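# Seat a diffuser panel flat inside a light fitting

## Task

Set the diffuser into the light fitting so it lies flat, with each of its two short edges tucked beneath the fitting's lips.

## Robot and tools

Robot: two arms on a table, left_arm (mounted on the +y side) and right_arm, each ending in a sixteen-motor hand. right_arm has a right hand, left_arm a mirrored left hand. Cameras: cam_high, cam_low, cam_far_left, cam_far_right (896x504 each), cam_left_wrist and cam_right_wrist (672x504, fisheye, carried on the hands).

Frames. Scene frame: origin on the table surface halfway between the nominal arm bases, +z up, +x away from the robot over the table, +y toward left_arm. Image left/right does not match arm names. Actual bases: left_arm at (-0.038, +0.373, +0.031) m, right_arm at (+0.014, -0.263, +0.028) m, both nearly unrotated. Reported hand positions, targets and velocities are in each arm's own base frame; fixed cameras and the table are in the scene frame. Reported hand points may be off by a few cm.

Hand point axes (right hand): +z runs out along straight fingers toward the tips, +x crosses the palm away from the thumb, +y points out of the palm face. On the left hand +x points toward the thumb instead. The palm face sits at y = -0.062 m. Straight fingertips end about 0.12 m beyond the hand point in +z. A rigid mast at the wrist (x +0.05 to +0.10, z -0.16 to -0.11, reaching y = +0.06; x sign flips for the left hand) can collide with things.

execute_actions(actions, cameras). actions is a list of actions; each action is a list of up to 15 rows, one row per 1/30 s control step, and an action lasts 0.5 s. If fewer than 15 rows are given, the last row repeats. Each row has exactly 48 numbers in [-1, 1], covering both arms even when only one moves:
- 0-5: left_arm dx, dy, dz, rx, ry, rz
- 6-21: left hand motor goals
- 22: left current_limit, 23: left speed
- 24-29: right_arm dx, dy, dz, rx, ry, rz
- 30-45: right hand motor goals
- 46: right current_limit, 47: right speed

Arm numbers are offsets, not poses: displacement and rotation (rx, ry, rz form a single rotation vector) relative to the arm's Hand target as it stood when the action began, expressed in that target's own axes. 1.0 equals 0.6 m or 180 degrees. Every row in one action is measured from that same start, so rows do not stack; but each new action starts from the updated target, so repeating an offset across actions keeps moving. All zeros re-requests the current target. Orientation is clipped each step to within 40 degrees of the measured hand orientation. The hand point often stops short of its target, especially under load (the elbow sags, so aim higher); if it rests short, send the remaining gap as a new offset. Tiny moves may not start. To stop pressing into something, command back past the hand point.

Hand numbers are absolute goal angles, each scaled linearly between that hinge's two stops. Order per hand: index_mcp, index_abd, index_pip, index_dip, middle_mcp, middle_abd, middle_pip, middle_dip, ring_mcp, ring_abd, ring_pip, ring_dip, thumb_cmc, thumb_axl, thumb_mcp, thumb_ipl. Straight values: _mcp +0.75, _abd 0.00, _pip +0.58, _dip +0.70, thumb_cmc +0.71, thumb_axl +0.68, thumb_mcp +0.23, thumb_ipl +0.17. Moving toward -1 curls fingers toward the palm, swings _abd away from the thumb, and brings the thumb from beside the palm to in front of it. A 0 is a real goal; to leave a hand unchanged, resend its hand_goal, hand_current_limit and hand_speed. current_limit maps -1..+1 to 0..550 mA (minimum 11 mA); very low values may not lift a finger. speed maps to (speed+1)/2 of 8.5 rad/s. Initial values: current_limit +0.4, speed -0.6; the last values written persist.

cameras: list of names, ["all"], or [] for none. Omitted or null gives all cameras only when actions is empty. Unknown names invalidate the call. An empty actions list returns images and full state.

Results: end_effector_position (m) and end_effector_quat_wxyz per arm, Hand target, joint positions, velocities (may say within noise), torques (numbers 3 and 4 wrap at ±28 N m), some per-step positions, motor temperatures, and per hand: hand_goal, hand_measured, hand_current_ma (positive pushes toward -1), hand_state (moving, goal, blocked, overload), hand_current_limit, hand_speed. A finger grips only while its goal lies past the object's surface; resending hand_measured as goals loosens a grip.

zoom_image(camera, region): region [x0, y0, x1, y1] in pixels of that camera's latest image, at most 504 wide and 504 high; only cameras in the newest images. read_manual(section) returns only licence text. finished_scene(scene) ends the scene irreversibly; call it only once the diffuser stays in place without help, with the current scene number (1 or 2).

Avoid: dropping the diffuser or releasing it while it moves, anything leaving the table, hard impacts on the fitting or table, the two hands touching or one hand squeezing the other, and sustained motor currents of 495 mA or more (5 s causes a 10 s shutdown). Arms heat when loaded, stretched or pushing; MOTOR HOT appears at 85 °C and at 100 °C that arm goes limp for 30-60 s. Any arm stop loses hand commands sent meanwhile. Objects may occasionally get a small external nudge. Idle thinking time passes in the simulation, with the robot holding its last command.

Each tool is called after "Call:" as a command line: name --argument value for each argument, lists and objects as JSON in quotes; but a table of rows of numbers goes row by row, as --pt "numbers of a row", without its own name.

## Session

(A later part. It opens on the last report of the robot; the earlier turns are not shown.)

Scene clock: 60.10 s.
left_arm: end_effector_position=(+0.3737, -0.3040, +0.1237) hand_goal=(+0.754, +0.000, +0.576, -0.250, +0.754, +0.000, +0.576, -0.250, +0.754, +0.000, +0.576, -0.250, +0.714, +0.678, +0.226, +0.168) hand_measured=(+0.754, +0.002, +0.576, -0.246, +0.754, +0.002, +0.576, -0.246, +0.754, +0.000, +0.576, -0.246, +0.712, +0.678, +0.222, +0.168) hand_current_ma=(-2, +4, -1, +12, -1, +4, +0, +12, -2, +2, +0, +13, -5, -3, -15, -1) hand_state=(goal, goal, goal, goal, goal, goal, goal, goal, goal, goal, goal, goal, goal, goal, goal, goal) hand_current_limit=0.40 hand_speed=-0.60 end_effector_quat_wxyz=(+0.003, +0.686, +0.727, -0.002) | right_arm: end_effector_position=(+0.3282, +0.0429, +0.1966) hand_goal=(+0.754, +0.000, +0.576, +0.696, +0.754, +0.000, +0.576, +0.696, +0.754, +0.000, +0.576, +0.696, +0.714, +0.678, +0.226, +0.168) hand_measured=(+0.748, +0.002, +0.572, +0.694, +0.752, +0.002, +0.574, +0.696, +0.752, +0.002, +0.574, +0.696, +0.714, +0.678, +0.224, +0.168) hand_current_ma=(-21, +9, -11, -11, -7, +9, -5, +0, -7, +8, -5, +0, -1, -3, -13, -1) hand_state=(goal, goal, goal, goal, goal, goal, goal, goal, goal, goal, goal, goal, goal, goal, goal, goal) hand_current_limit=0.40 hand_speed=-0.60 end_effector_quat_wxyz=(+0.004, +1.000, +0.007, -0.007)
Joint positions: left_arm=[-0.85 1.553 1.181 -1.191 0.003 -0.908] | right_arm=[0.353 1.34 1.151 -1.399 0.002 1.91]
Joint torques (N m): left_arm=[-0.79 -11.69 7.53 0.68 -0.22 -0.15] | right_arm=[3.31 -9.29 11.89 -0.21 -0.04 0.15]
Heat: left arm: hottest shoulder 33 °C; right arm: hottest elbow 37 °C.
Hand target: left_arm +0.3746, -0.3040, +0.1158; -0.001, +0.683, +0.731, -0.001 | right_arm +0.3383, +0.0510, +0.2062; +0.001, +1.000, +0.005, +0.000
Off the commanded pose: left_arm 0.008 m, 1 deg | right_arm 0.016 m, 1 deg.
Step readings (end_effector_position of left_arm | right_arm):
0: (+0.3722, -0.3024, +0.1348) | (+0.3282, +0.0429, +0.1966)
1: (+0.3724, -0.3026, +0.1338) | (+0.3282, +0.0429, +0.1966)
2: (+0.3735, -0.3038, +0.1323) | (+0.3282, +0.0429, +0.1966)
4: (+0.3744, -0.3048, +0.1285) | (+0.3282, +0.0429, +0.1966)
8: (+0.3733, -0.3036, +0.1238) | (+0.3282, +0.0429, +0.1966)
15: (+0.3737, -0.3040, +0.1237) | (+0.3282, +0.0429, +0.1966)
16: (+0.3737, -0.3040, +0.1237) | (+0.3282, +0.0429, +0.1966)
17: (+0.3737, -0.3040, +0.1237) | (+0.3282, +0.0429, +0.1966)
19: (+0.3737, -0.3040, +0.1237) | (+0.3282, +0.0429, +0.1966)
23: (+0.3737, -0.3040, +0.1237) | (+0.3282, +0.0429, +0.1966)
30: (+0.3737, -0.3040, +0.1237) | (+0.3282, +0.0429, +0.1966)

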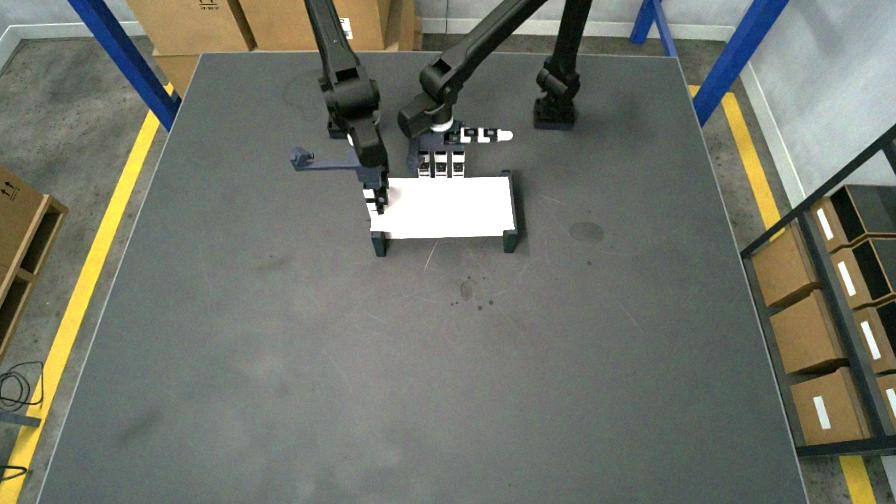

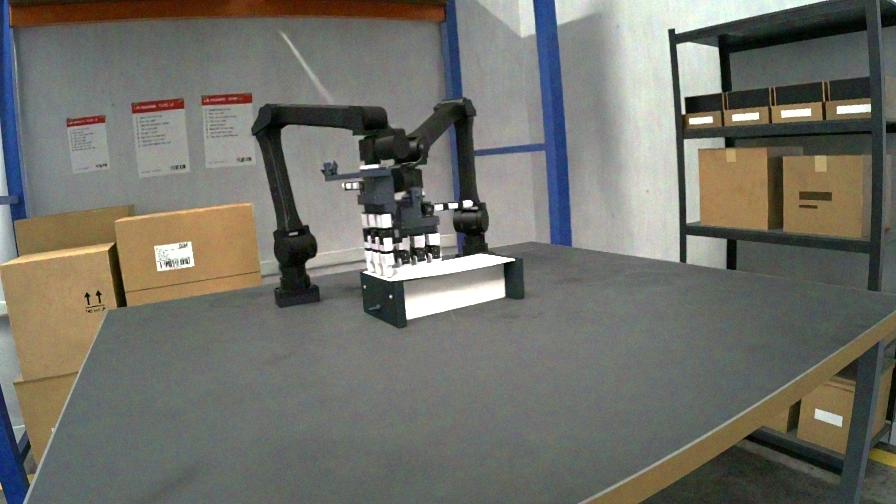

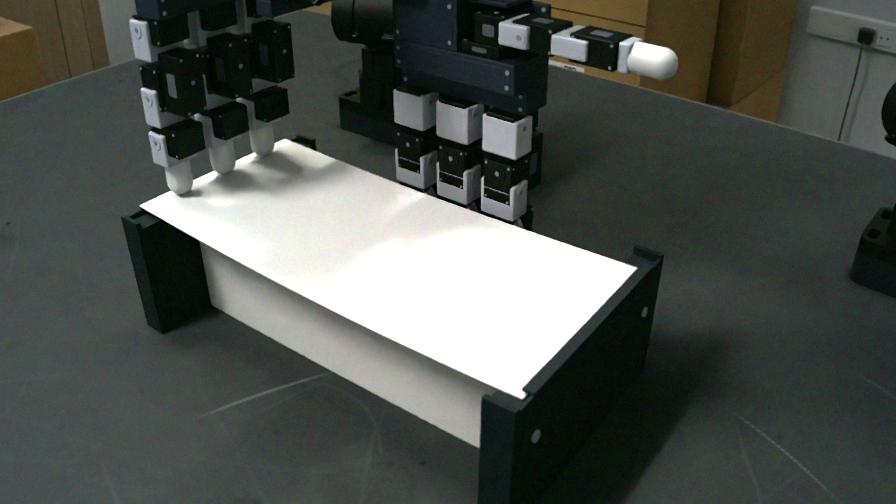

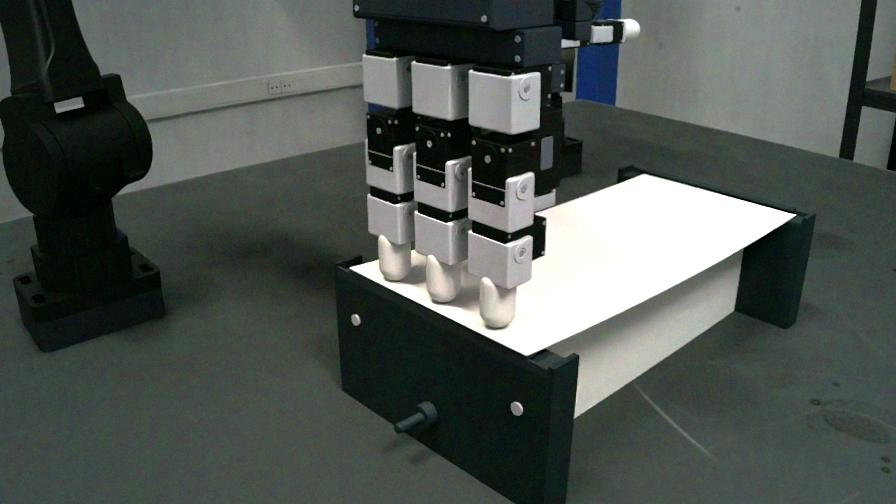

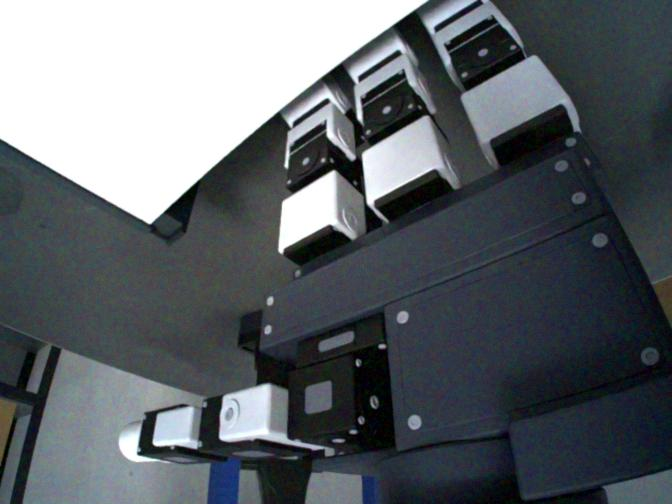

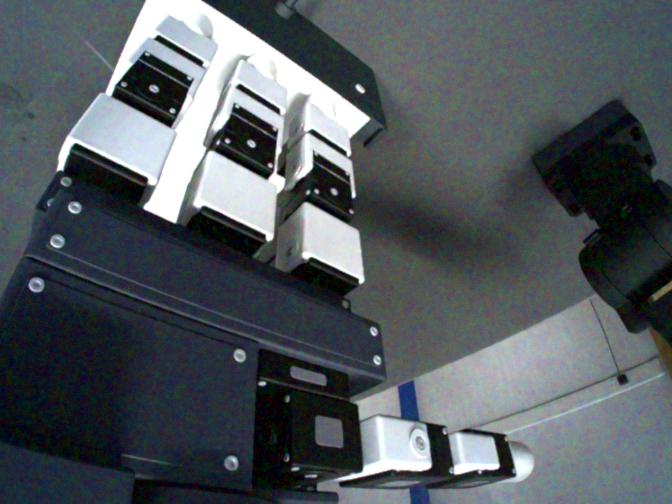

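Call:
execute_actions --actions '[[[0,0,0,0,0,0,0.754,0,0.576,-0.6,0.754,0,0.576,-0.6,0.754,0,0.576,-0.6,0.714,0.678,0.226,0.168,0.6,-0.6,0,0,0.03,0,0,0,0.754,0,0.576,0.696,0.754,0,0.576,0.696,0.754,0,0.576,0.696,0.714,0.678,0.226,0.168,0.4,-0.6]],[[0,0,-0.035,0,0,0,0.754,0,0.576,-0.6,0.754,0,0.576,-0.6,0.754,0,0.576,-0.6,0.714,0.678,0.226,0.168,0.6,-0.6,0,0,0,0,0,0,0.754,0,0.576,0.696,0.754,0,0.576,0.696,0.754,0,0.576,0.696,0.714,0.678,0.226,0.168,0.4,-0.6]]]' --cameras '["cam_far_left","cam_far_right","cam_left_wrist"]'

Scene clock: 61.73 s.
left_arm: end_effector_position=(+0.3681, -0.2976, +0.1230) hand_goal=(+0.754, +0.000, +0.576, -0.600, +0.754, +0.000, +0.576, -0.600, +0.754, +0.000, +0.576, -0.600, +0.714, +0.678, +0.226, +0.168) hand_measured=(+0.754, +0.002, +0.576, -0.596, +0.754, +0.002, +0.576, -0.596, +0.754, +0.000, +0.576, -0.596, +0.712, +0.678, +0.222, +0.168) hand_current_ma=(-2, +4, -1, +12, -2, +4, +0, +12, -2, +2, +0, +14, -5, -3, -15, -1) hand_state=(goal, goal, goal, goal, goal, goal, goal, goal, goal, goal, goal, goal, goal, goal, goal, goal) hand_current_limit=0.60 hand_speed=-0.60 end_effector_quat_wxyz=(-0.013, +0.686, +0.727, +0.000) | right_arm: end_effector_position=(+0.3326, +0.0445, +0.1954) hand_goal=(+0.754, +0.000, +0.576, +0.696, +0.754, +0.000, +0.576, +0.696, +0.754, +0.000, +0.576, +0.696, +0.714, +0.678, +0.226, +0.168) hand_measured=(+0.748, +0.008, +0.572, +0.694, +0.752, +0.002, +0.574, +0.696, +0.752, +0.002, +0.574, +0.696, +0.714, +0.678, +0.224, +0.168) hand_current_ma=(-24, +27, -11, -11, -7, +8, -5, +0, -7, +7, -5, +0, -1, -3, -13, -1) hand_state=(goal, goal, goal, goal, goal, goal, goal, goal, goal, goal, goal, goal, goal, goal, goal, goal) hand_current_limit=0.40 hand_speed=-0.60 end_effector_quat_wxyz=(+0.000, +1.000, +0.007, +0.001)
Joint positions: left_arm=[-0.85 1.553 1.181 -1.226 0.003 -0.908] | right_arm=[0.353 1.341 1.151 -1.38 0.002 1.91]
Joint torques (N m): left_arm=[-0.79 -12.98 10.21 -0.23 -0.22 -0.15] | right_arm=[3.19 -8.53 8.91 0.81 -0.04 0.14]
Heat: left arm: hottest shoulder 33 °C; right arm: hottest elbow 37 °C.
Hand target: left_arm +0.3746, -0.3040, +0.1368; -0.001, +0.683, +0.731, -0.001 | right_arm +0.3384, +0.0510, +0.1882; +0.001, +1.000, +0.005, +0.000
Off the commanded pose: left_arm 0.017 m, 2 deg | right_arm 0.011 m, 0 deg.
Step readings (end_effector_position of left_arm | right_arm):
0: (+0.3737, -0.3040, +0.1237) | (+0.3282, +0.0429, +0.1966)
1: (+0.3737, -0.3040, +0.1237) | (+0.3289, +0.0431, +0.1964)
2: (+0.3737, -0.3040, +0.1237) | (+0.3305, +0.0437, +0.1959)
4: (+0.3737, -0.3040, +0.1237) | (+0.3326, +0.0445, +0.1954)
8: (+0.3737, -0.3040, +0.1237) | (+0.3326, +0.0445, +0.1954)
15: (+0.3737, -0.3040, +0.1237) | (+0.3326, +0.0445, +0.1954)
16: (+0.3729, -0.3031, +0.1235) | (+0.3326, +0.0445, +0.1954)
17: (+0.3716, -0.3016, +0.1233) | (+0.3326, +0.0445, +0.1954)
19: (+0.3692, -0.2990, +0.1232) | (+0.3326, +0.0445, +0.1954)
23: (+0.3681, -0.2977, +0.1230) | (+0.3326, +0.0445, +0.1954)
30: (+0.3681, -0.2976, +0.1230) | (+0.3326, +0.0445, +0.1954)
Images, in order (width x height): cam_far_left 896x504, cam_far_right 896x504, cam_left_wrist 672x504.

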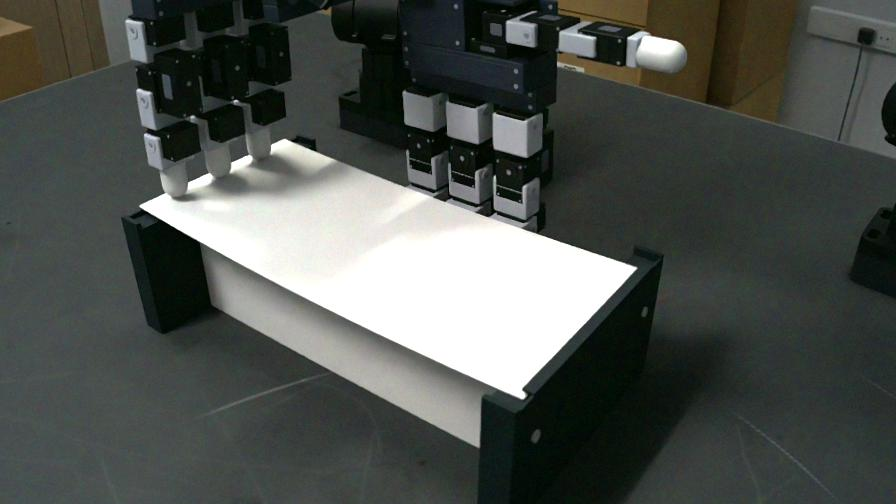

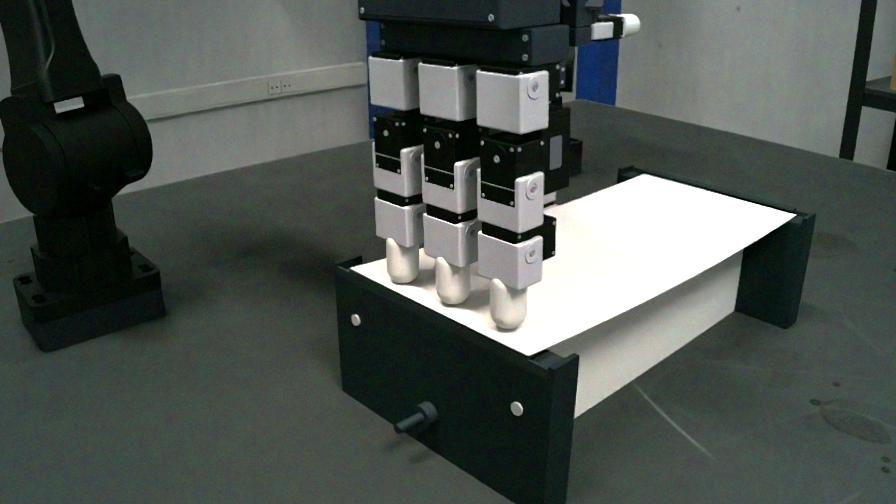

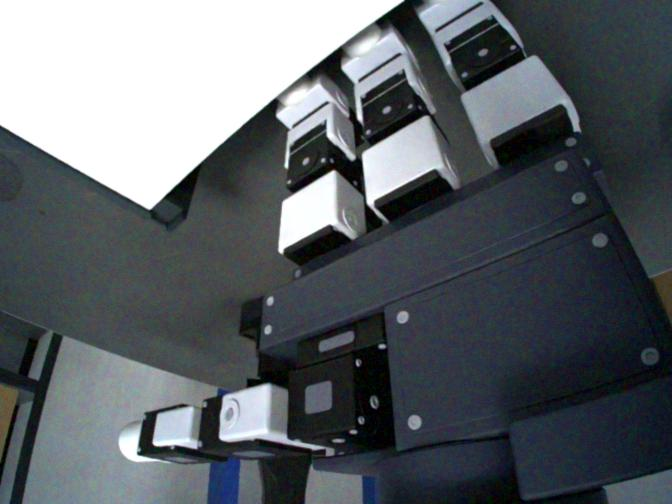

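Call:
execute_actions --actions '[[[0,0.012,-0.04,0,0,0,0.754,0,0.576,-0.6,0.754,0,0.576,-0.6,0.754,0,0.576,-0.6,0.714,0.678,0.226,0.168,0.6,-0.6,0,0,0,0,0,0,0.754,0,0.576,0.696,0.754,0,0.576,0.696,0.754,0,0.576,0.696,0.714,0.678,0.226,0.168,0.4,-0.6]]]' --cameras '["cam_far_left","cam_far_right","cam_left_wrist"]'

Scene clock: 64.77 s.
left_arm: end_effector_position=(+0.3684, -0.2976, +0.1436) hand_goal=(+0.754, +0.000, +0.576, -0.600, +0.754, +0.000, +0.576, -0.600, +0.754, +0.000, +0.576, -0.600, +0.714, +0.678, +0.226, +0.168) hand_measured=(+0.762, +0.002, +0.584, -0.592, +0.754, +0.002, +0.576, -0.596, +0.754, +0.000, +0.576, -0.596, +0.712, +0.678, +0.222, +0.168) hand_current_ma=(+33, +5, +29, +30, -2, +4, +0, +12, -2, +2, +0, +13, -5, -3, -18, -1) hand_state=(goal, goal, goal, goal, goal, goal, goal, goal, goal, goal, goal, goal, goal, goal, goal, goal) hand_current_limit=0.60 hand_speed=-0.60 end_effector_quat_wxyz=(-0.018, +0.686, +0.727, +0.000) | right_arm: end_effector_position=(+0.3326, +0.0445, +0.1954) hand_goal=(+0.754, +0.000, +0.576, +0.696, +0.754, +0.000, +0.576, +0.696, +0.754, +0.000, +0.576, +0.696, +0.714, +0.678, +0.226, +0.168) hand_measured=(+0.748, +0.008, +0.572, +0.694, +0.752, +0.002, +0.574, +0.696, +0.752, +0.002, +0.574, +0.696, +0.714, +0.678, +0.224, +0.168) hand_current_ma=(-26, +28, -11, -11, -7, +8, -5, +0, -7, +7, -5, +0, -1, -3, -13, -1) hand_state=(goal, goal, goal, goal, goal, goal, goal, goal, goal, goal, goal, goal, goal, goal, goal, goal) hand_current_limit=0.40 hand_speed=-0.60 end_effector_quat_wxyz=(+0.000, +1.000, +0.007, +0.001)
Joint positions: left_arm=[-0.849 1.54 1.225 -1.291 0.003 -0.908] | right_arm=[0.353 1.341 1.151 -1.38 0.002 1.91]
Joint torques (N m): left_arm=[0.09 -12.75 11.25 -0.2 -0.23 -0.01] | right_arm=[3.14 -8.59 8.92 0.83 -0.04 0.14]
Heat: left arm: hottest shoulder 33 °C; right arm: hottest elbow 37 °C.
Hand target: left_arm +0.3818, -0.3035, +0.1608; -0.001, +0.683, +0.731, +0.000 | right_arm +0.3384, +0.0510, +0.1882; +0.001, +1.000, +0.005, +0.000
Off the commanded pose: left_arm 0.023 m, 2 deg | right_arm 0.011 m, 0 deg.
Step readings (end_effector_position of left_arm | right_arm):
0: (+0.3681, -0.2976, +0.1230) | (+0.3326, +0.0445, +0.1954)
1: (+0.3677, -0.2971, +0.1244) | (+0.3326, +0.0445, +0.1954)
2: (+0.3668, -0.2961, +0.1267) | (+0.3326, +0.0445, +0.1954)
4: (+0.3665, -0.2957, +0.1341) | (+0.3326, +0.0445, +0.1954)
8: (+0.3683, -0.2978, +0.1435) | (+0.3326, +0.0445, +0.1954)
15: (+0.3684, -0.2976, +0.1436) | (+0.3326, +0.0445, +0.1954)
Images, in order (width x height): cam_far_left 896x504, cam_far_right 896x504, cam_left_wrist 672x504.

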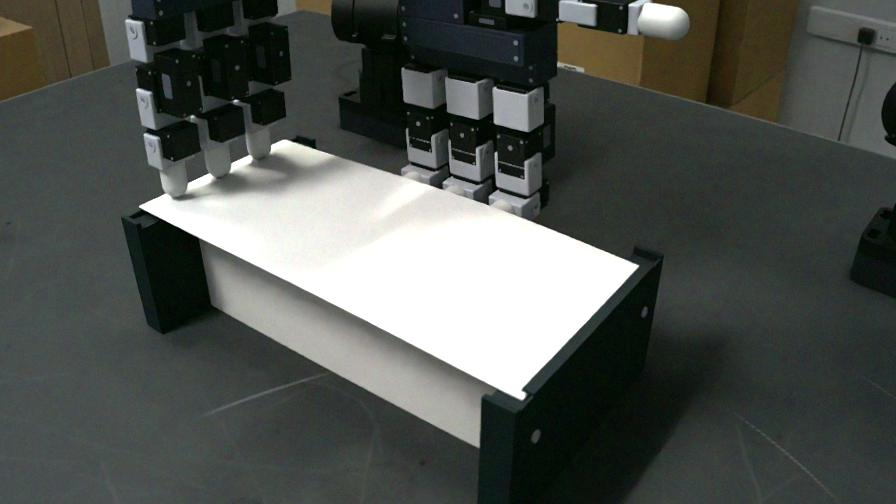

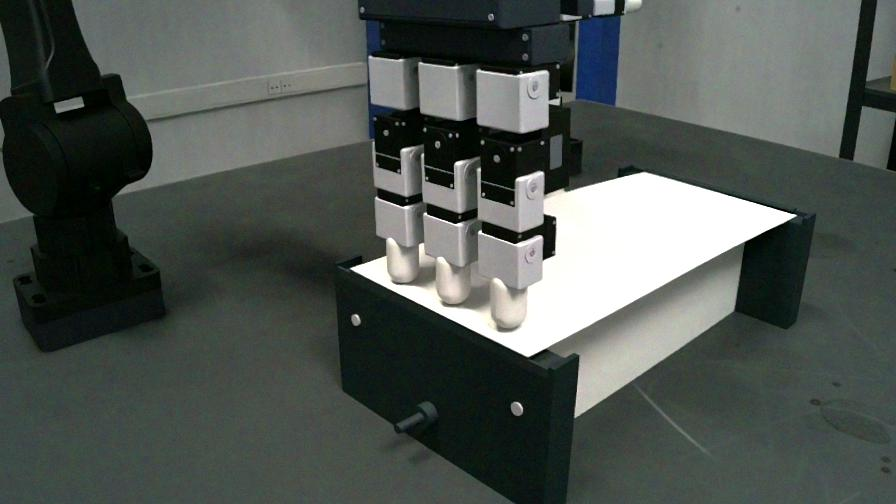

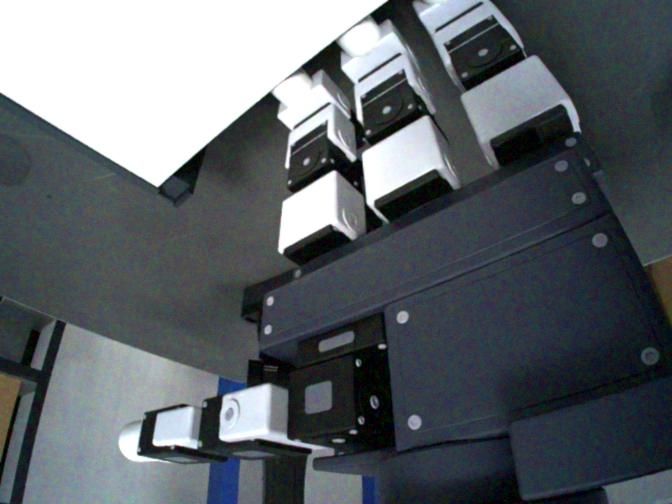

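Call:
execute_actions --actions '[[[0,0.02,-0.02,0,0,0,0.754,0,0.576,-0.6,0.754,0,0.576,-0.6,0.754,0,0.576,-0.6,0.714,0.678,0.226,0.168,0.6,-0.6,0,0,0,0,0,0,0.754,0,0.576,0.696,0.754,0,0.576,0.696,0.754,0,0.576,0.696,0.714,0.678,0.226,0.168,0.4,-0.6]]]' --cameras '["cam_far_left","cam_far_right","cam_left_wrist"]'

Scene clock: 65.87 s.
left_arm: end_effector_position=(+0.3754, -0.2955, +0.1531) hand_goal=(+0.754, +0.000, +0.576, -0.600, +0.754, +0.000, +0.576, -0.600, +0.754, +0.000, +0.576, -0.600, +0.714, +0.678, +0.226, +0.168) hand_measured=(+0.774, +0.000, +0.592, -0.588, +0.754, +0.002, +0.576, -0.596, +0.754, +0.000, +0.576, -0.596, +0.712, +0.678, +0.222, +0.168) hand_current_ma=(+86, -2, +64, +48, +1, +4, +0, +12, +3, +2, +2, +13, -5, -3, -18, -1) hand_state=(goal, goal, goal, goal, goal, goal, goal, goal, goal, goal, goal, goal, goal, goal, goal, goal) hand_current_limit=0.60 hand_speed=-0.60 end_effector_quat_wxyz=(-0.021, +0.684, +0.729, -0.002) | right_arm: end_effector_position=(+0.3326, +0.0445, +0.1954) hand_goal=(+0.754, +0.000, +0.576, +0.696, +0.754, +0.000, +0.576, +0.696, +0.754, +0.000, +0.576, +0.696, +0.714, +0.678, +0.226, +0.168) hand_measured=(+0.748, +0.008, +0.572, +0.694, +0.752, +0.002, +0.574, +0.696, +0.752, +0.002, +0.574, +0.696, +0.714, +0.678, +0.224, +0.168) hand_current_ma=(-28, +28, -11, -11, -7, +8, -5, +0, -7, +7, -5, +0, -1, -3, -13, -1) hand_state=(goal, goal, goal, goal, goal, goal, goal, goal, goal, goal, goal, goal, goal, goal, goal, goal) hand_current_limit=0.40 hand_speed=-0.60 end_effector_quat_wxyz=(+0.000, +1.000, +0.007, +0.001)
Joint positions: left_arm=[-0.832 1.545 1.257 -1.325 0.008 -0.895] | right_arm=[0.353 1.341 1.151 -1.38 0.002 1.91]
Joint torques (N m): left_arm=[0.32 -12.45 12.23 -0.23 -0.44 0.08] | right_arm=[3.25 -8.53 8.95 0.84 -0.04 0.14]
Heat: left arm: hottest shoulder 33 °C; right arm: hottest elbow 37 °C.
Hand target: left_arm +0.3937, -0.3027, +0.1727; -0.001, +0.683, +0.731, +0.000 | right_arm +0.3384, +0.0510, +0.1882; +0.001, +1.000, +0.005, +0.000
Off the commanded pose: left_arm 0.028 m, 2 deg | right_arm 0.011 m, 0 deg.
Step readings (end_effector_position of left_arm | right_arm):
0: (+0.3684, -0.2976, +0.1436) | (+0.3326, +0.0445, +0.1954)
1: (+0.3689, -0.2972, +0.1447) | (+0.3326, +0.0445, +0.1954)
2: (+0.3700, -0.2964, +0.1459) | (+0.3326, +0.0445, +0.1954)
4: (+0.3727, -0.2964, +0.1506) | (+0.3326, +0.0445, +0.1954)
8: (+0.3753, -0.2953, +0.1536) | (+0.3326, +0.0445, +0.1954)
15: (+0.3754, -0.2955, +0.1531) | (+0.3326, +0.0445, +0.1954)
Images, in order (width x height): cam_far_left 896x504, cam_far_right 896x504, cam_left_wrist 672x504.

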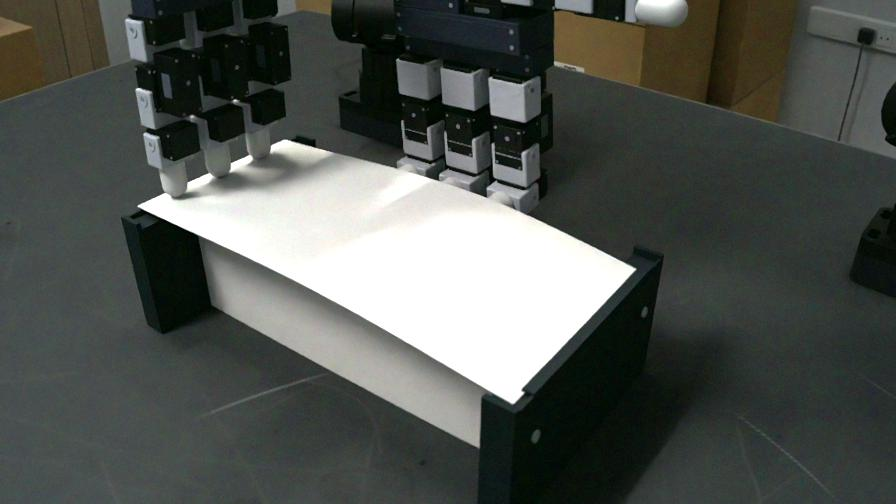

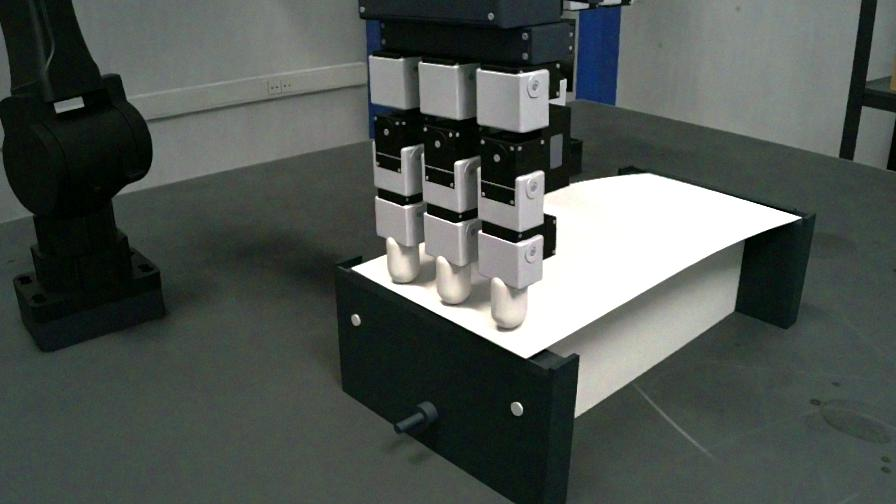

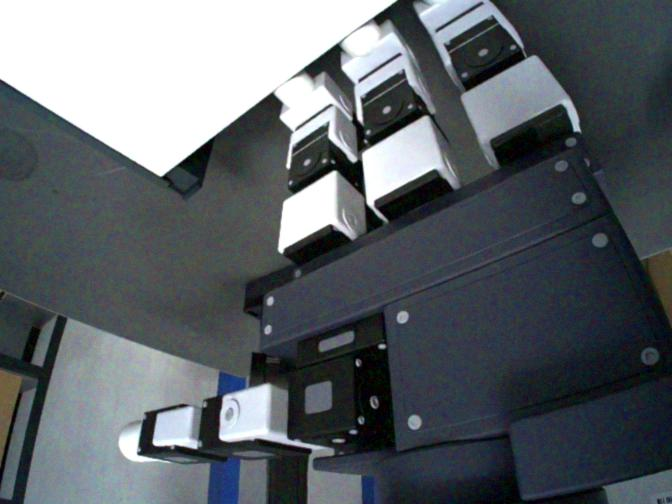

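Call:
zoom_image --camera "cam_far_left" --region '[460, 220, 700, 440]'

Call:
zoom_image --camera "cam_far_right" --region '[330, 150, 830, 400]'

Scaled by 2.100 from the camera's 896x504 image, which has a finer 1280x720 frame.

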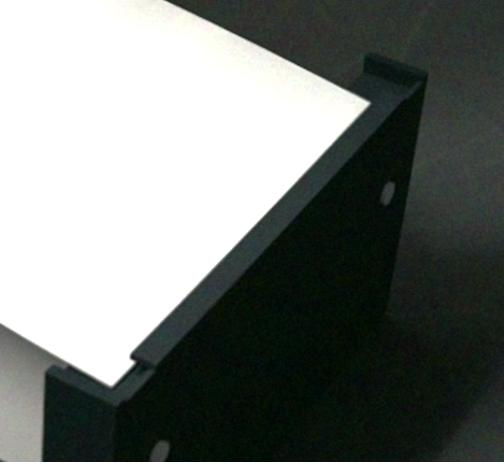

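Scaled by 1.008 from the camera's 896x504 image, which has a finer 1280x720 frame.

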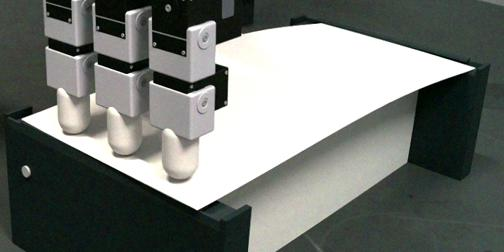

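Call:
execute_actions --actions '[[[0,0.0,-0.03,0,0,0,0.754,0,0.576,-0.6,0.754,0,0.576,-0.6,0.754,0,0.576,-0.6,0.714,0.678,0.226,0.168,0.6,-0.6,0,-0.02,0.01,0,0,0,0.754,0,0.576,0.696,0.754,0,0.576,0.696,0.754,0,0.576,0.696,0.714,0.678,0.226,0.168,0.4,-0.6]]]' --cameras '["cam_far_left","cam_far_right"]'

Call:
zoom_image --camera "cam_far_right" --region '[330, 190, 610, 370]'

Call:
zoom_image --camera "cam_far_left" --region '[460, 220, 700, 440]'

Scene clock: 67.23 s.
left_arm: end_effector_position=(+0.3755, -0.2957, +0.1629) hand_goal=(+0.754, +0.000, +0.576, -0.600, +0.754, +0.000, +0.576, -0.600, +0.754, +0.000, +0.576, -0.600, +0.714, +0.678, +0.226, +0.168) hand_measured=(+0.774, -0.004, +0.596, -0.580, +0.754, +0.002, +0.576, -0.596, +0.756, +0.000, +0.580, -0.594, +0.712, +0.678, +0.222, +0.168) hand_current_ma=(+87, -16, +86, +85, +0, +3, +0, +12, +4, +2, +17, +25, -5, -3, -18, -1) hand_state=(goal, goal, blocked, blocked, goal, goal, goal, goal, goal, goal, goal, goal, goal, goal, goal, goal) hand_current_limit=0.60 hand_speed=-0.60 end_effector_quat_wxyz=(-0.028, +0.685, +0.728, -0.002) | right_arm: end_effector_position=(+0.3313, +0.0539, +0.1958) hand_goal=(+0.754, +0.000, +0.576, +0.696, +0.754, +0.000, +0.576, +0.696, +0.754, +0.000, +0.576, +0.696, +0.714, +0.678, +0.226, +0.168) hand_measured=(+0.718, +0.010, +0.556, +0.684, +0.746, +0.002, +0.572, +0.694, +0.752, +0.002, +0.574, +0.696, +0.714, +0.678, +0.224, +0.168) hand_current_ma=(-163, +35, -84, -50, -32, +8, -15, -4, -7, +7, -5, +0, -2, -3, -13, -1) hand_state=(blocked, goal, blocked, goal, goal, goal, goal, goal, goal, goal, goal, goal, goal, goal, goal, goal) hand_current_limit=0.40 hand_speed=-0.60 end_effector_quat_wxyz=(+0.002, +1.000, +0.008, +0.006)
Joint positions: left_arm=[-0.832 1.547 1.287 -1.367 0.008 -0.893] | right_arm=[0.381 1.341 1.153 -1.373 0.008 1.936]
Joint torques (N m): left_arm=[0.32 -13.45 12.74 -0.43 -0.45 0.05] | right_arm=[3.49 -7.47 8.72 1.18 -0.29 0.16]
Heat: left arm: hottest elbow 34 °C; right arm: hottest elbow 37 °C.
Hand target: left_arm +0.3938, -0.3028, +0.1908; -0.001, +0.683, +0.730, +0.000 | right_arm +0.3382, +0.0631, +0.1822; +0.001, +1.000, +0.005, +0.000
Off the commanded pose: left_arm 0.034 m, 3 deg | right_arm 0.018 m, 1 deg.
Step readings (end_effector_position of left_arm | right_arm):
0: (+0.3754, -0.2955, +0.1531) | (+0.3326, +0.0445, +0.1954)
1: (+0.3751, -0.2951, +0.1541) | (+0.3325, +0.0452, +0.1953)
2: (+0.3748, -0.2948, +0.1556) | (+0.3322, +0.0467, +0.1953)
4: (+0.3754, -0.2956, +0.1601) | (+0.3318, +0.0508, +0.1953)
8: (+0.3755, -0.2957, +0.1629) | (+0.3316, +0.0538, +0.1958)
15: (+0.3755, -0.2957, +0.1629) | (+0.3313, +0.0539, +0.1958)
Images, in order (width x height): cam_far_left 896x504, cam_far_right 896x504.

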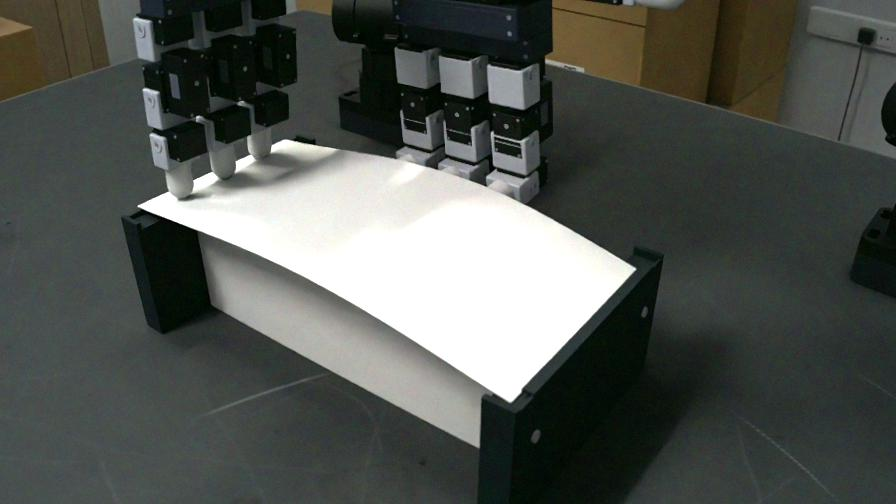

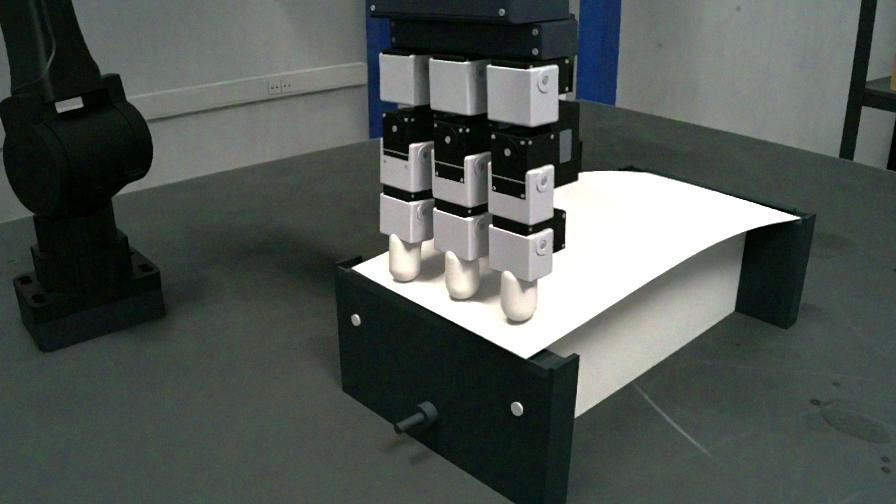

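Scaled by 1.800 from the camera's 896x504 image, which has a finer 1280x720 frame.

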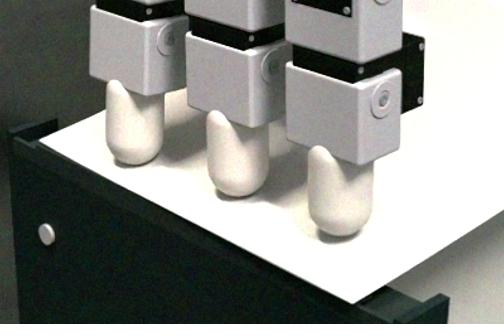

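Scaled by 2.100 from the camera's 896x504 image, which has a finer 1280x720 frame.

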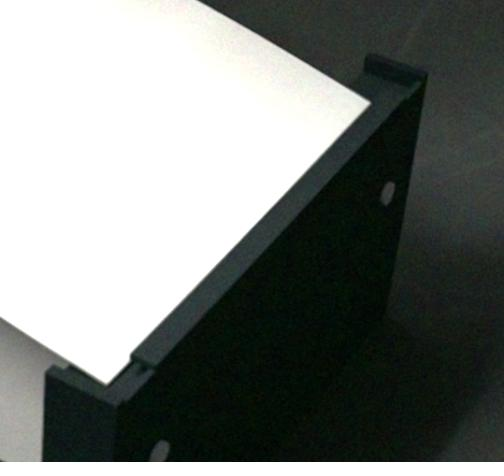

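Call:
execute_actions --actions '[[[0.02,0.0,0.04,0,0,0,0.754,0,0.576,-0.6,0.754,0,0.576,-0.6,0.754,0,0.576,-0.6,0.714,0.678,0.226,0.168,0.6,-0.6,0,0,0,0,0,0,0.754,0,0.576,0.696,0.754,0,0.576,0.696,0.754,0,0.576,0.696,0.714,0.678,0.226,0.168,0.4,-0.6]],[[0,0.0,0,0,0,0,0.754,0,0.576,-0.6,0.754,0,0.576,-0.6,0.754,0,0.576,-0.6,0.714,0.678,0.226,0.168,0.6,-0.6,0,0,-0.045,0,0,0,0.754,0,0.576,0.696,0.754,0,0.576,0.696,0.754,0,0.576,0.696,0.714,0.678,0.226,0.168,0.4,-0.6]],[[0,0.0,0,0,0,0,0.754,0,0.576,-0.6,0.754,0,0.576,-0.6,0.754,0,0.576,-0.6,0.714,0.678,0.226,0.168,0.6,-0.6,0,0.055,0,0,0,0,0.754,0,0.576,0.696,0.754,0,0.576,0.696,0.754,0,0.576,0.696,0.714,0.678,0.226,0.168,0.4,-0.6]]]' --cameras '["cam_far_left","cam_far_right"]'

Call:
zoom_image --camera "cam_far_right" --region '[330, 190, 610, 370]'

Call:
zoom_image --camera "cam_far_left" --region '[460, 220, 700, 440]'

Scene clock: 69.90 s.
left_arm: end_effector_position=(+0.3823, -0.2938, +0.1558) hand_goal=(+0.754, +0.000, +0.576, -0.600, +0.754, +0.000, +0.576, -0.600, +0.754, +0.000, +0.576, -0.600, +0.714, +0.678, +0.226, +0.168) hand_measured=(+0.776, -0.004, +0.596, -0.580, +0.756, -0.002, +0.578, -0.596, +0.756, +0.000, +0.578, -0.596, +0.712, +0.678, +0.222, +0.168) hand_current_ma=(+103, -14, +87, +85, +4, -3, +10, +12, +4, +2, +11, +14, -5, -3, -18, -1) hand_state=(blocked, goal, blocked, blocked, goal, goal, goal, goal, goal, goal, goal, goal, goal, goal, goal, goal) hand_current_limit=0.60 hand_speed=-0.60 end_effector_quat_wxyz=(-0.017, +0.686, +0.728, -0.004) | right_arm: end_effector_position=(+0.3351, +0.0303, +0.2027) hand_goal=(+0.754, +0.000, +0.576, +0.696, +0.754, +0.000, +0.576, +0.696, +0.754, +0.000, +0.576, +0.696, +0.714, +0.678, +0.226, +0.168) hand_measured=(+0.752, -0.002, +0.576, +0.694, +0.752, +0.002, +0.574, +0.694, +0.754, +0.002, +0.574, +0.696, +0.714, +0.678, +0.222, +0.168) hand_current_ma=(-5, -8, -1, -4, -9, +7, -10, -4, -3, +7, -5, +0, +0, -3, -15, -1) hand_state=(goal, goal, goal, goal, goal, goal, goal, goal, goal, goal, goal, goal, goal, goal, goal, goal) hand_current_limit=0.40 hand_speed=-0.60 end_effector_quat_wxyz=(+0.003, +1.000, -0.003, -0.004)
Joint positions: left_arm=[-0.817 1.546 1.266 -1.325 0.01 -0.876] | right_arm=[0.313 1.342 1.171 -1.408 0.002 1.89]
Joint torques (N m): left_arm=[0.44 -13.8 8.76 0.51 -0.51 0.06] | right_arm=[2.26 -11.11 9.74 -0.21 -0.07 -0.16]
Heat: left arm: hottest elbow 34 °C; right arm: hottest elbow 37 °C.
Hand target: left_arm +0.3930, -0.2907, +0.1667; -0.001, +0.683, +0.731, -0.001 | right_arm +0.3385, +0.0301, +0.2092; +0.001, +1.000, +0.005, +0.000
Off the commanded pose: left_arm 0.016 m, 2 deg | right_arm 0.007 m, 1 deg.
Step readings (end_effector_position of left_arm | right_arm):
0: (+0.3755, -0.2957, +0.1629) | (+0.3313, +0.0539, +0.1958)
1: (+0.3764, -0.2960, +0.1621) | (+0.3313, +0.0539, +0.1958)
2: (+0.3773, -0.2961, +0.1607) | (+0.3314, +0.0539, +0.1958)
4: (+0.3783, -0.2949, +0.1570) | (+0.3316, +0.0540, +0.1958)
8: (+0.3802, -0.2938, +0.1556) | (+0.3318, +0.0542, +0.1957)
15: (+0.3802, -0.2940, +0.1556) | (+0.3317, +0.0543, +0.1957)
16: (+0.3802, -0.2940, +0.1556) | (+0.3313, +0.0541, +0.1970)
17: (+0.3802, -0.2940, +0.1556) | (+0.3306, +0.0538, +0.1989)
19: (+0.3805, -0.2937, +0.1556) | (+0.3300, +0.0536, +0.2017)
23: (+0.3812, -0.2936, +0.1556) | (+0.3291, +0.0537, +0.2027)
30: (+0.3812, -0.2936, +0.1556) | (+0.3289, +0.0537, +0.2028)
31: (+0.3812, -0.2936, +0.1556) | (+0.3297, +0.0519, +0.2028)
32: (+0.3812, -0.2936, +0.1556) | (+0.3304, +0.0496, +0.2025)
34: (+0.3818, -0.2939, +0.1557) | (+0.3322, +0.0413, +0.2025)
38: (+0.3823, -0.2938, +0.1558) | (+0.3343, +0.0307, +0.2027)
45: (+0.3823, -0.2938, +0.1558) | (+0.3350, +0.0303, +0.2027)
Images, in order (width x height): cam_far_left 896x504, cam_far_right 896x504.

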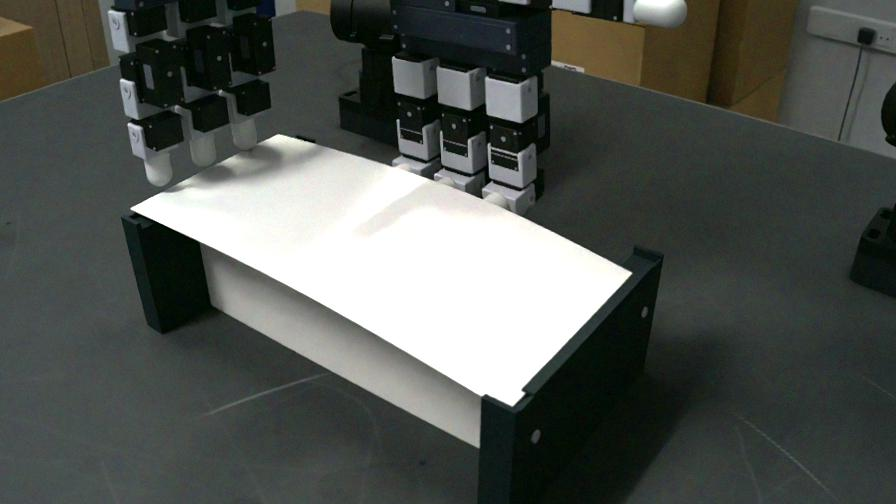

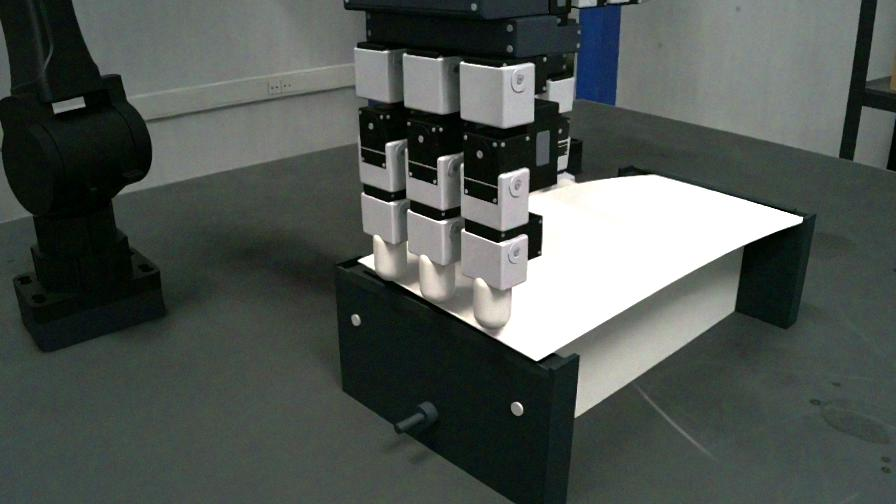

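Scaled by 1.800 from the camera's 896x504 image, which has a finer 1280x720 frame.

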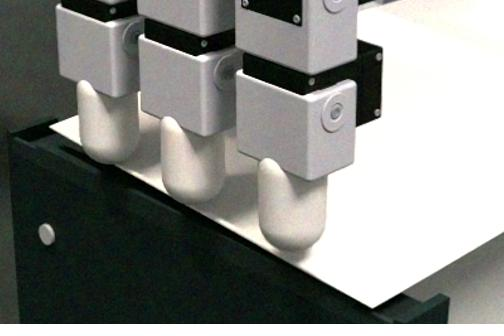

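Scaled by 2.100 from the camera's 896x504 image, which has a finer 1280x720 frame.

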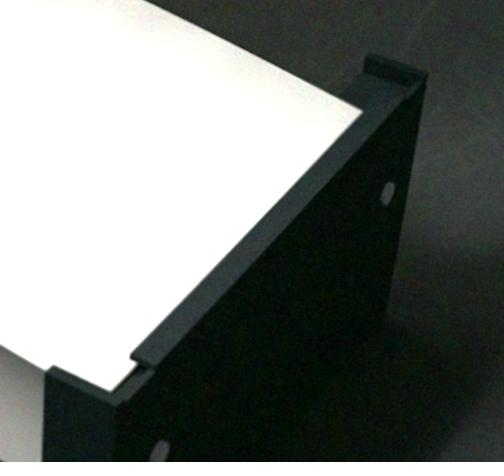

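Call:
execute_actions --actions '[[[0.0,-0.012,0.0,0,0,0,0.754,0,0.576,-0.6,0.754,0,0.576,-0.6,0.754,0,0.576,-0.6,0.714,0.678,0.226,0.168,0.6,-0.6,0,-0.010,0,0,0,0,0.754,0,0.576,0.696,0.754,0,0.576,0.696,0.754,0,0.576,0.696,0.714,0.678,0.226,0.168,0.4,-0.6]],[[0,0.0,0,0,0,0,0.754,0,0.576,-0.6,0.754,0,0.576,-0.6,0.754,0,0.576,-0.6,0.714,0.678,0.226,0.168,0.6,-0.6,0,0,0.05,0,0,0,0.754,0,0.576,0.696,0.754,0,0.576,0.696,0.754,0,0.576,0.696,0.714,0.678,0.226,0.168,0.4,-0.6]]]' --cameras '["cam_far_left","cam_far_right","cam_right_wrist"]'

Call:
zoom_image --camera "cam_far_right" --region '[330, 190, 610, 370]'

Call:
zoom_image --camera "cam_far_left" --region '[100, 120, 340, 340]'

Scene clock: 71.63 s.
left_arm: end_effector_position=(+0.3823, -0.2933, +0.1574) hand_goal=(+0.754, +0.000, +0.576, -0.600, +0.754, +0.000, +0.576, -0.600, +0.754, +0.000, +0.576, -0.600, +0.714, +0.678, +0.226, +0.168) hand_measured=(+0.776, -0.004, +0.596, -0.580, +0.754, -0.002, +0.578, -0.596, +0.756, +0.000, +0.578, -0.596, +0.712, +0.678, +0.222, +0.168) hand_current_ma=(+97, -14, +87, +85, +3, -3, +10, +12, +4, +2, +11, +14, -5, -3, -18, -1) hand_state=(blocked, goal, blocked, blocked, goal, goal, goal, goal, goal, goal, goal, goal, goal, goal, goal, goal) hand_current_limit=0.60 hand_speed=-0.60 end_effector_quat_wxyz=(-0.014, +0.686, +0.728, -0.003) | right_arm: end_effector_position=(+0.3372, +0.0316, +0.1944) hand_goal=(+0.754, +0.000, +0.576, +0.696, +0.754, +0.000, +0.576, +0.696, +0.754, +0.000, +0.576, +0.696, +0.714, +0.678, +0.226, +0.168) hand_measured=(+0.748, +0.010, +0.576, +0.696, +0.752, +0.000, +0.574, +0.694, +0.754, +0.002, +0.574, +0.696, +0.714, +0.678, +0.222, +0.168) hand_current_ma=(-21, +33, -3, -1, -9, +1, -9, -4, -3, +6, -5, +0, +0, -3, -17, -1) hand_state=(goal, goal, goal, goal, goal, goal, goal, goal, goal, goal, goal, goal, goal, goal, goal, goal) hand_current_limit=0.40 hand_speed=-0.60 end_effector_quat_wxyz=(-0.002, +1.000, -0.002, +0.008)
Joint positions: left_arm=[-0.817 1.54 1.262 -1.32 0.008 -0.876] | right_arm=[0.315 1.335 1.145 -1.365 0.002 1.89]
Joint torques (N m): left_arm=[-0.38 -14.15 8.05 0.43 -0.42 -0.08] | right_arm=[3.31 -8.7 7.02 1.14 -0.06 -0.01]
Heat: left arm: hottest shoulder 34 °C; right arm: hottest elbow 37 °C.
Hand target: left_arm +0.3858, -0.2912, +0.1668; -0.001, +0.683, +0.731, +0.000 | right_arm +0.3385, +0.0360, +0.1792; +0.001, +1.000, +0.005, +0.000
Off the commanded pose: left_arm 0.010 m, 2 deg | right_arm 0.016 m, 1 deg.
Step readings (end_effector_position of left_arm | right_arm):
0: (+0.3823, -0.2938, +0.1558) | (+0.3351, +0.0303, +0.2027)
1: (+0.3821, -0.2937, +0.1557) | (+0.3351, +0.0303, +0.2027)
2: (+0.3821, -0.2936, +0.1557) | (+0.3351, +0.0304, +0.2027)
4: (+0.3819, -0.2935, +0.1559) | (+0.3351, +0.0307, +0.2027)
8: (+0.3818, -0.2933, +0.1570) | (+0.3351, +0.0308, +0.2027)
15: (+0.3818, -0.2933, +0.1571) | (+0.3351, +0.0308, +0.2027)
16: (+0.3818, -0.2933, +0.1572) | (+0.3357, +0.0310, +0.2008)
17: (+0.3821, -0.2933, +0.1573) | (+0.3372, +0.0315, +0.1976)
19: (+0.3823, -0.2933, +0.1574) | (+0.3370, +0.0315, +0.1942)
23: (+0.3823, -0.2933, +0.1574) | (+0.3372, +0.0316, +0.1944)
30: (+0.3823, -0.2933, +0.1574) | (+0.3372, +0.0316, +0.1944)
Images, in order (width x height): cam_far_left 896x504, cam_far_right 896x504, cam_right_wrist 672x504.

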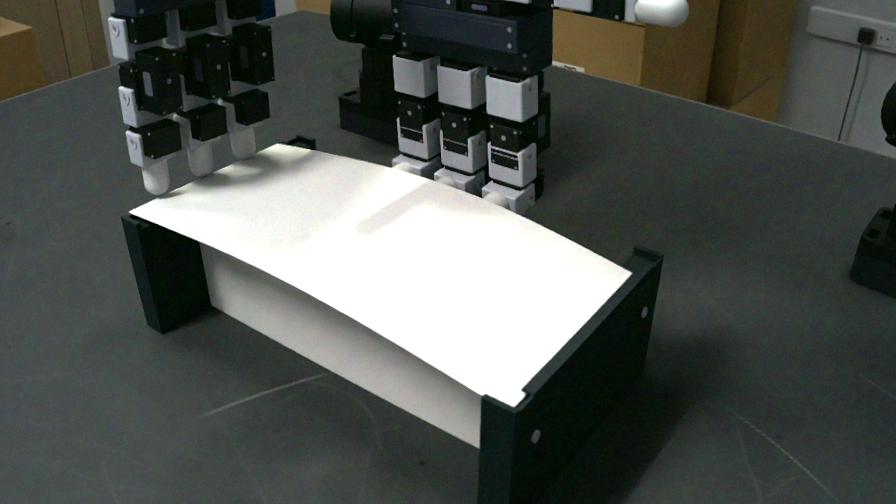

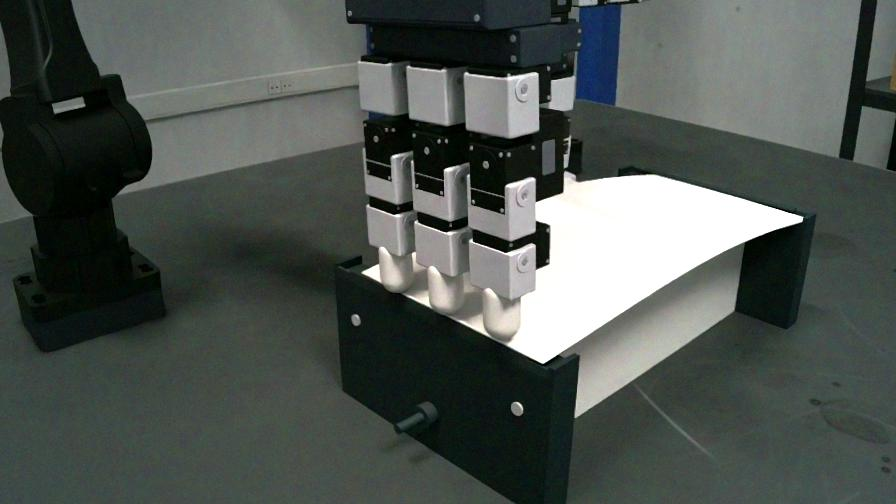

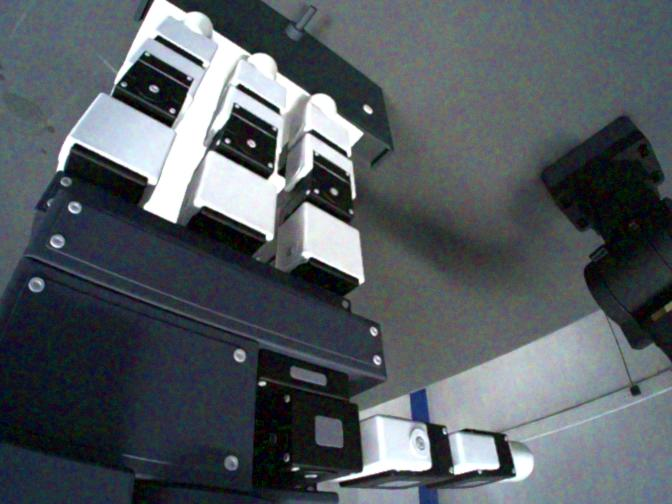

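Scaled by 1.800 from the camera's 896x504 image, which has a finer 1280x720 frame.

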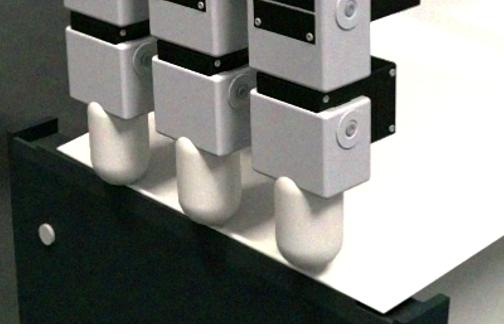

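Scaled by 2.100 from the camera's 896x504 image, which has a finer 1280x720 frame.

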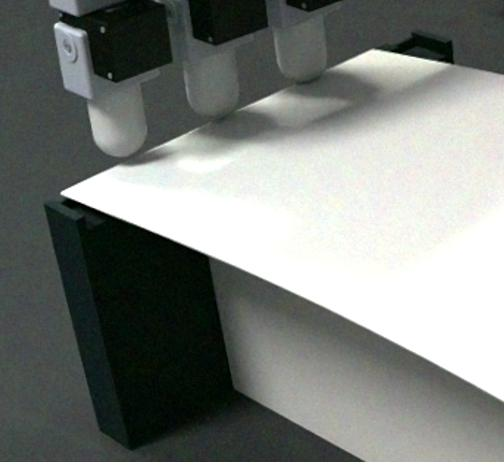

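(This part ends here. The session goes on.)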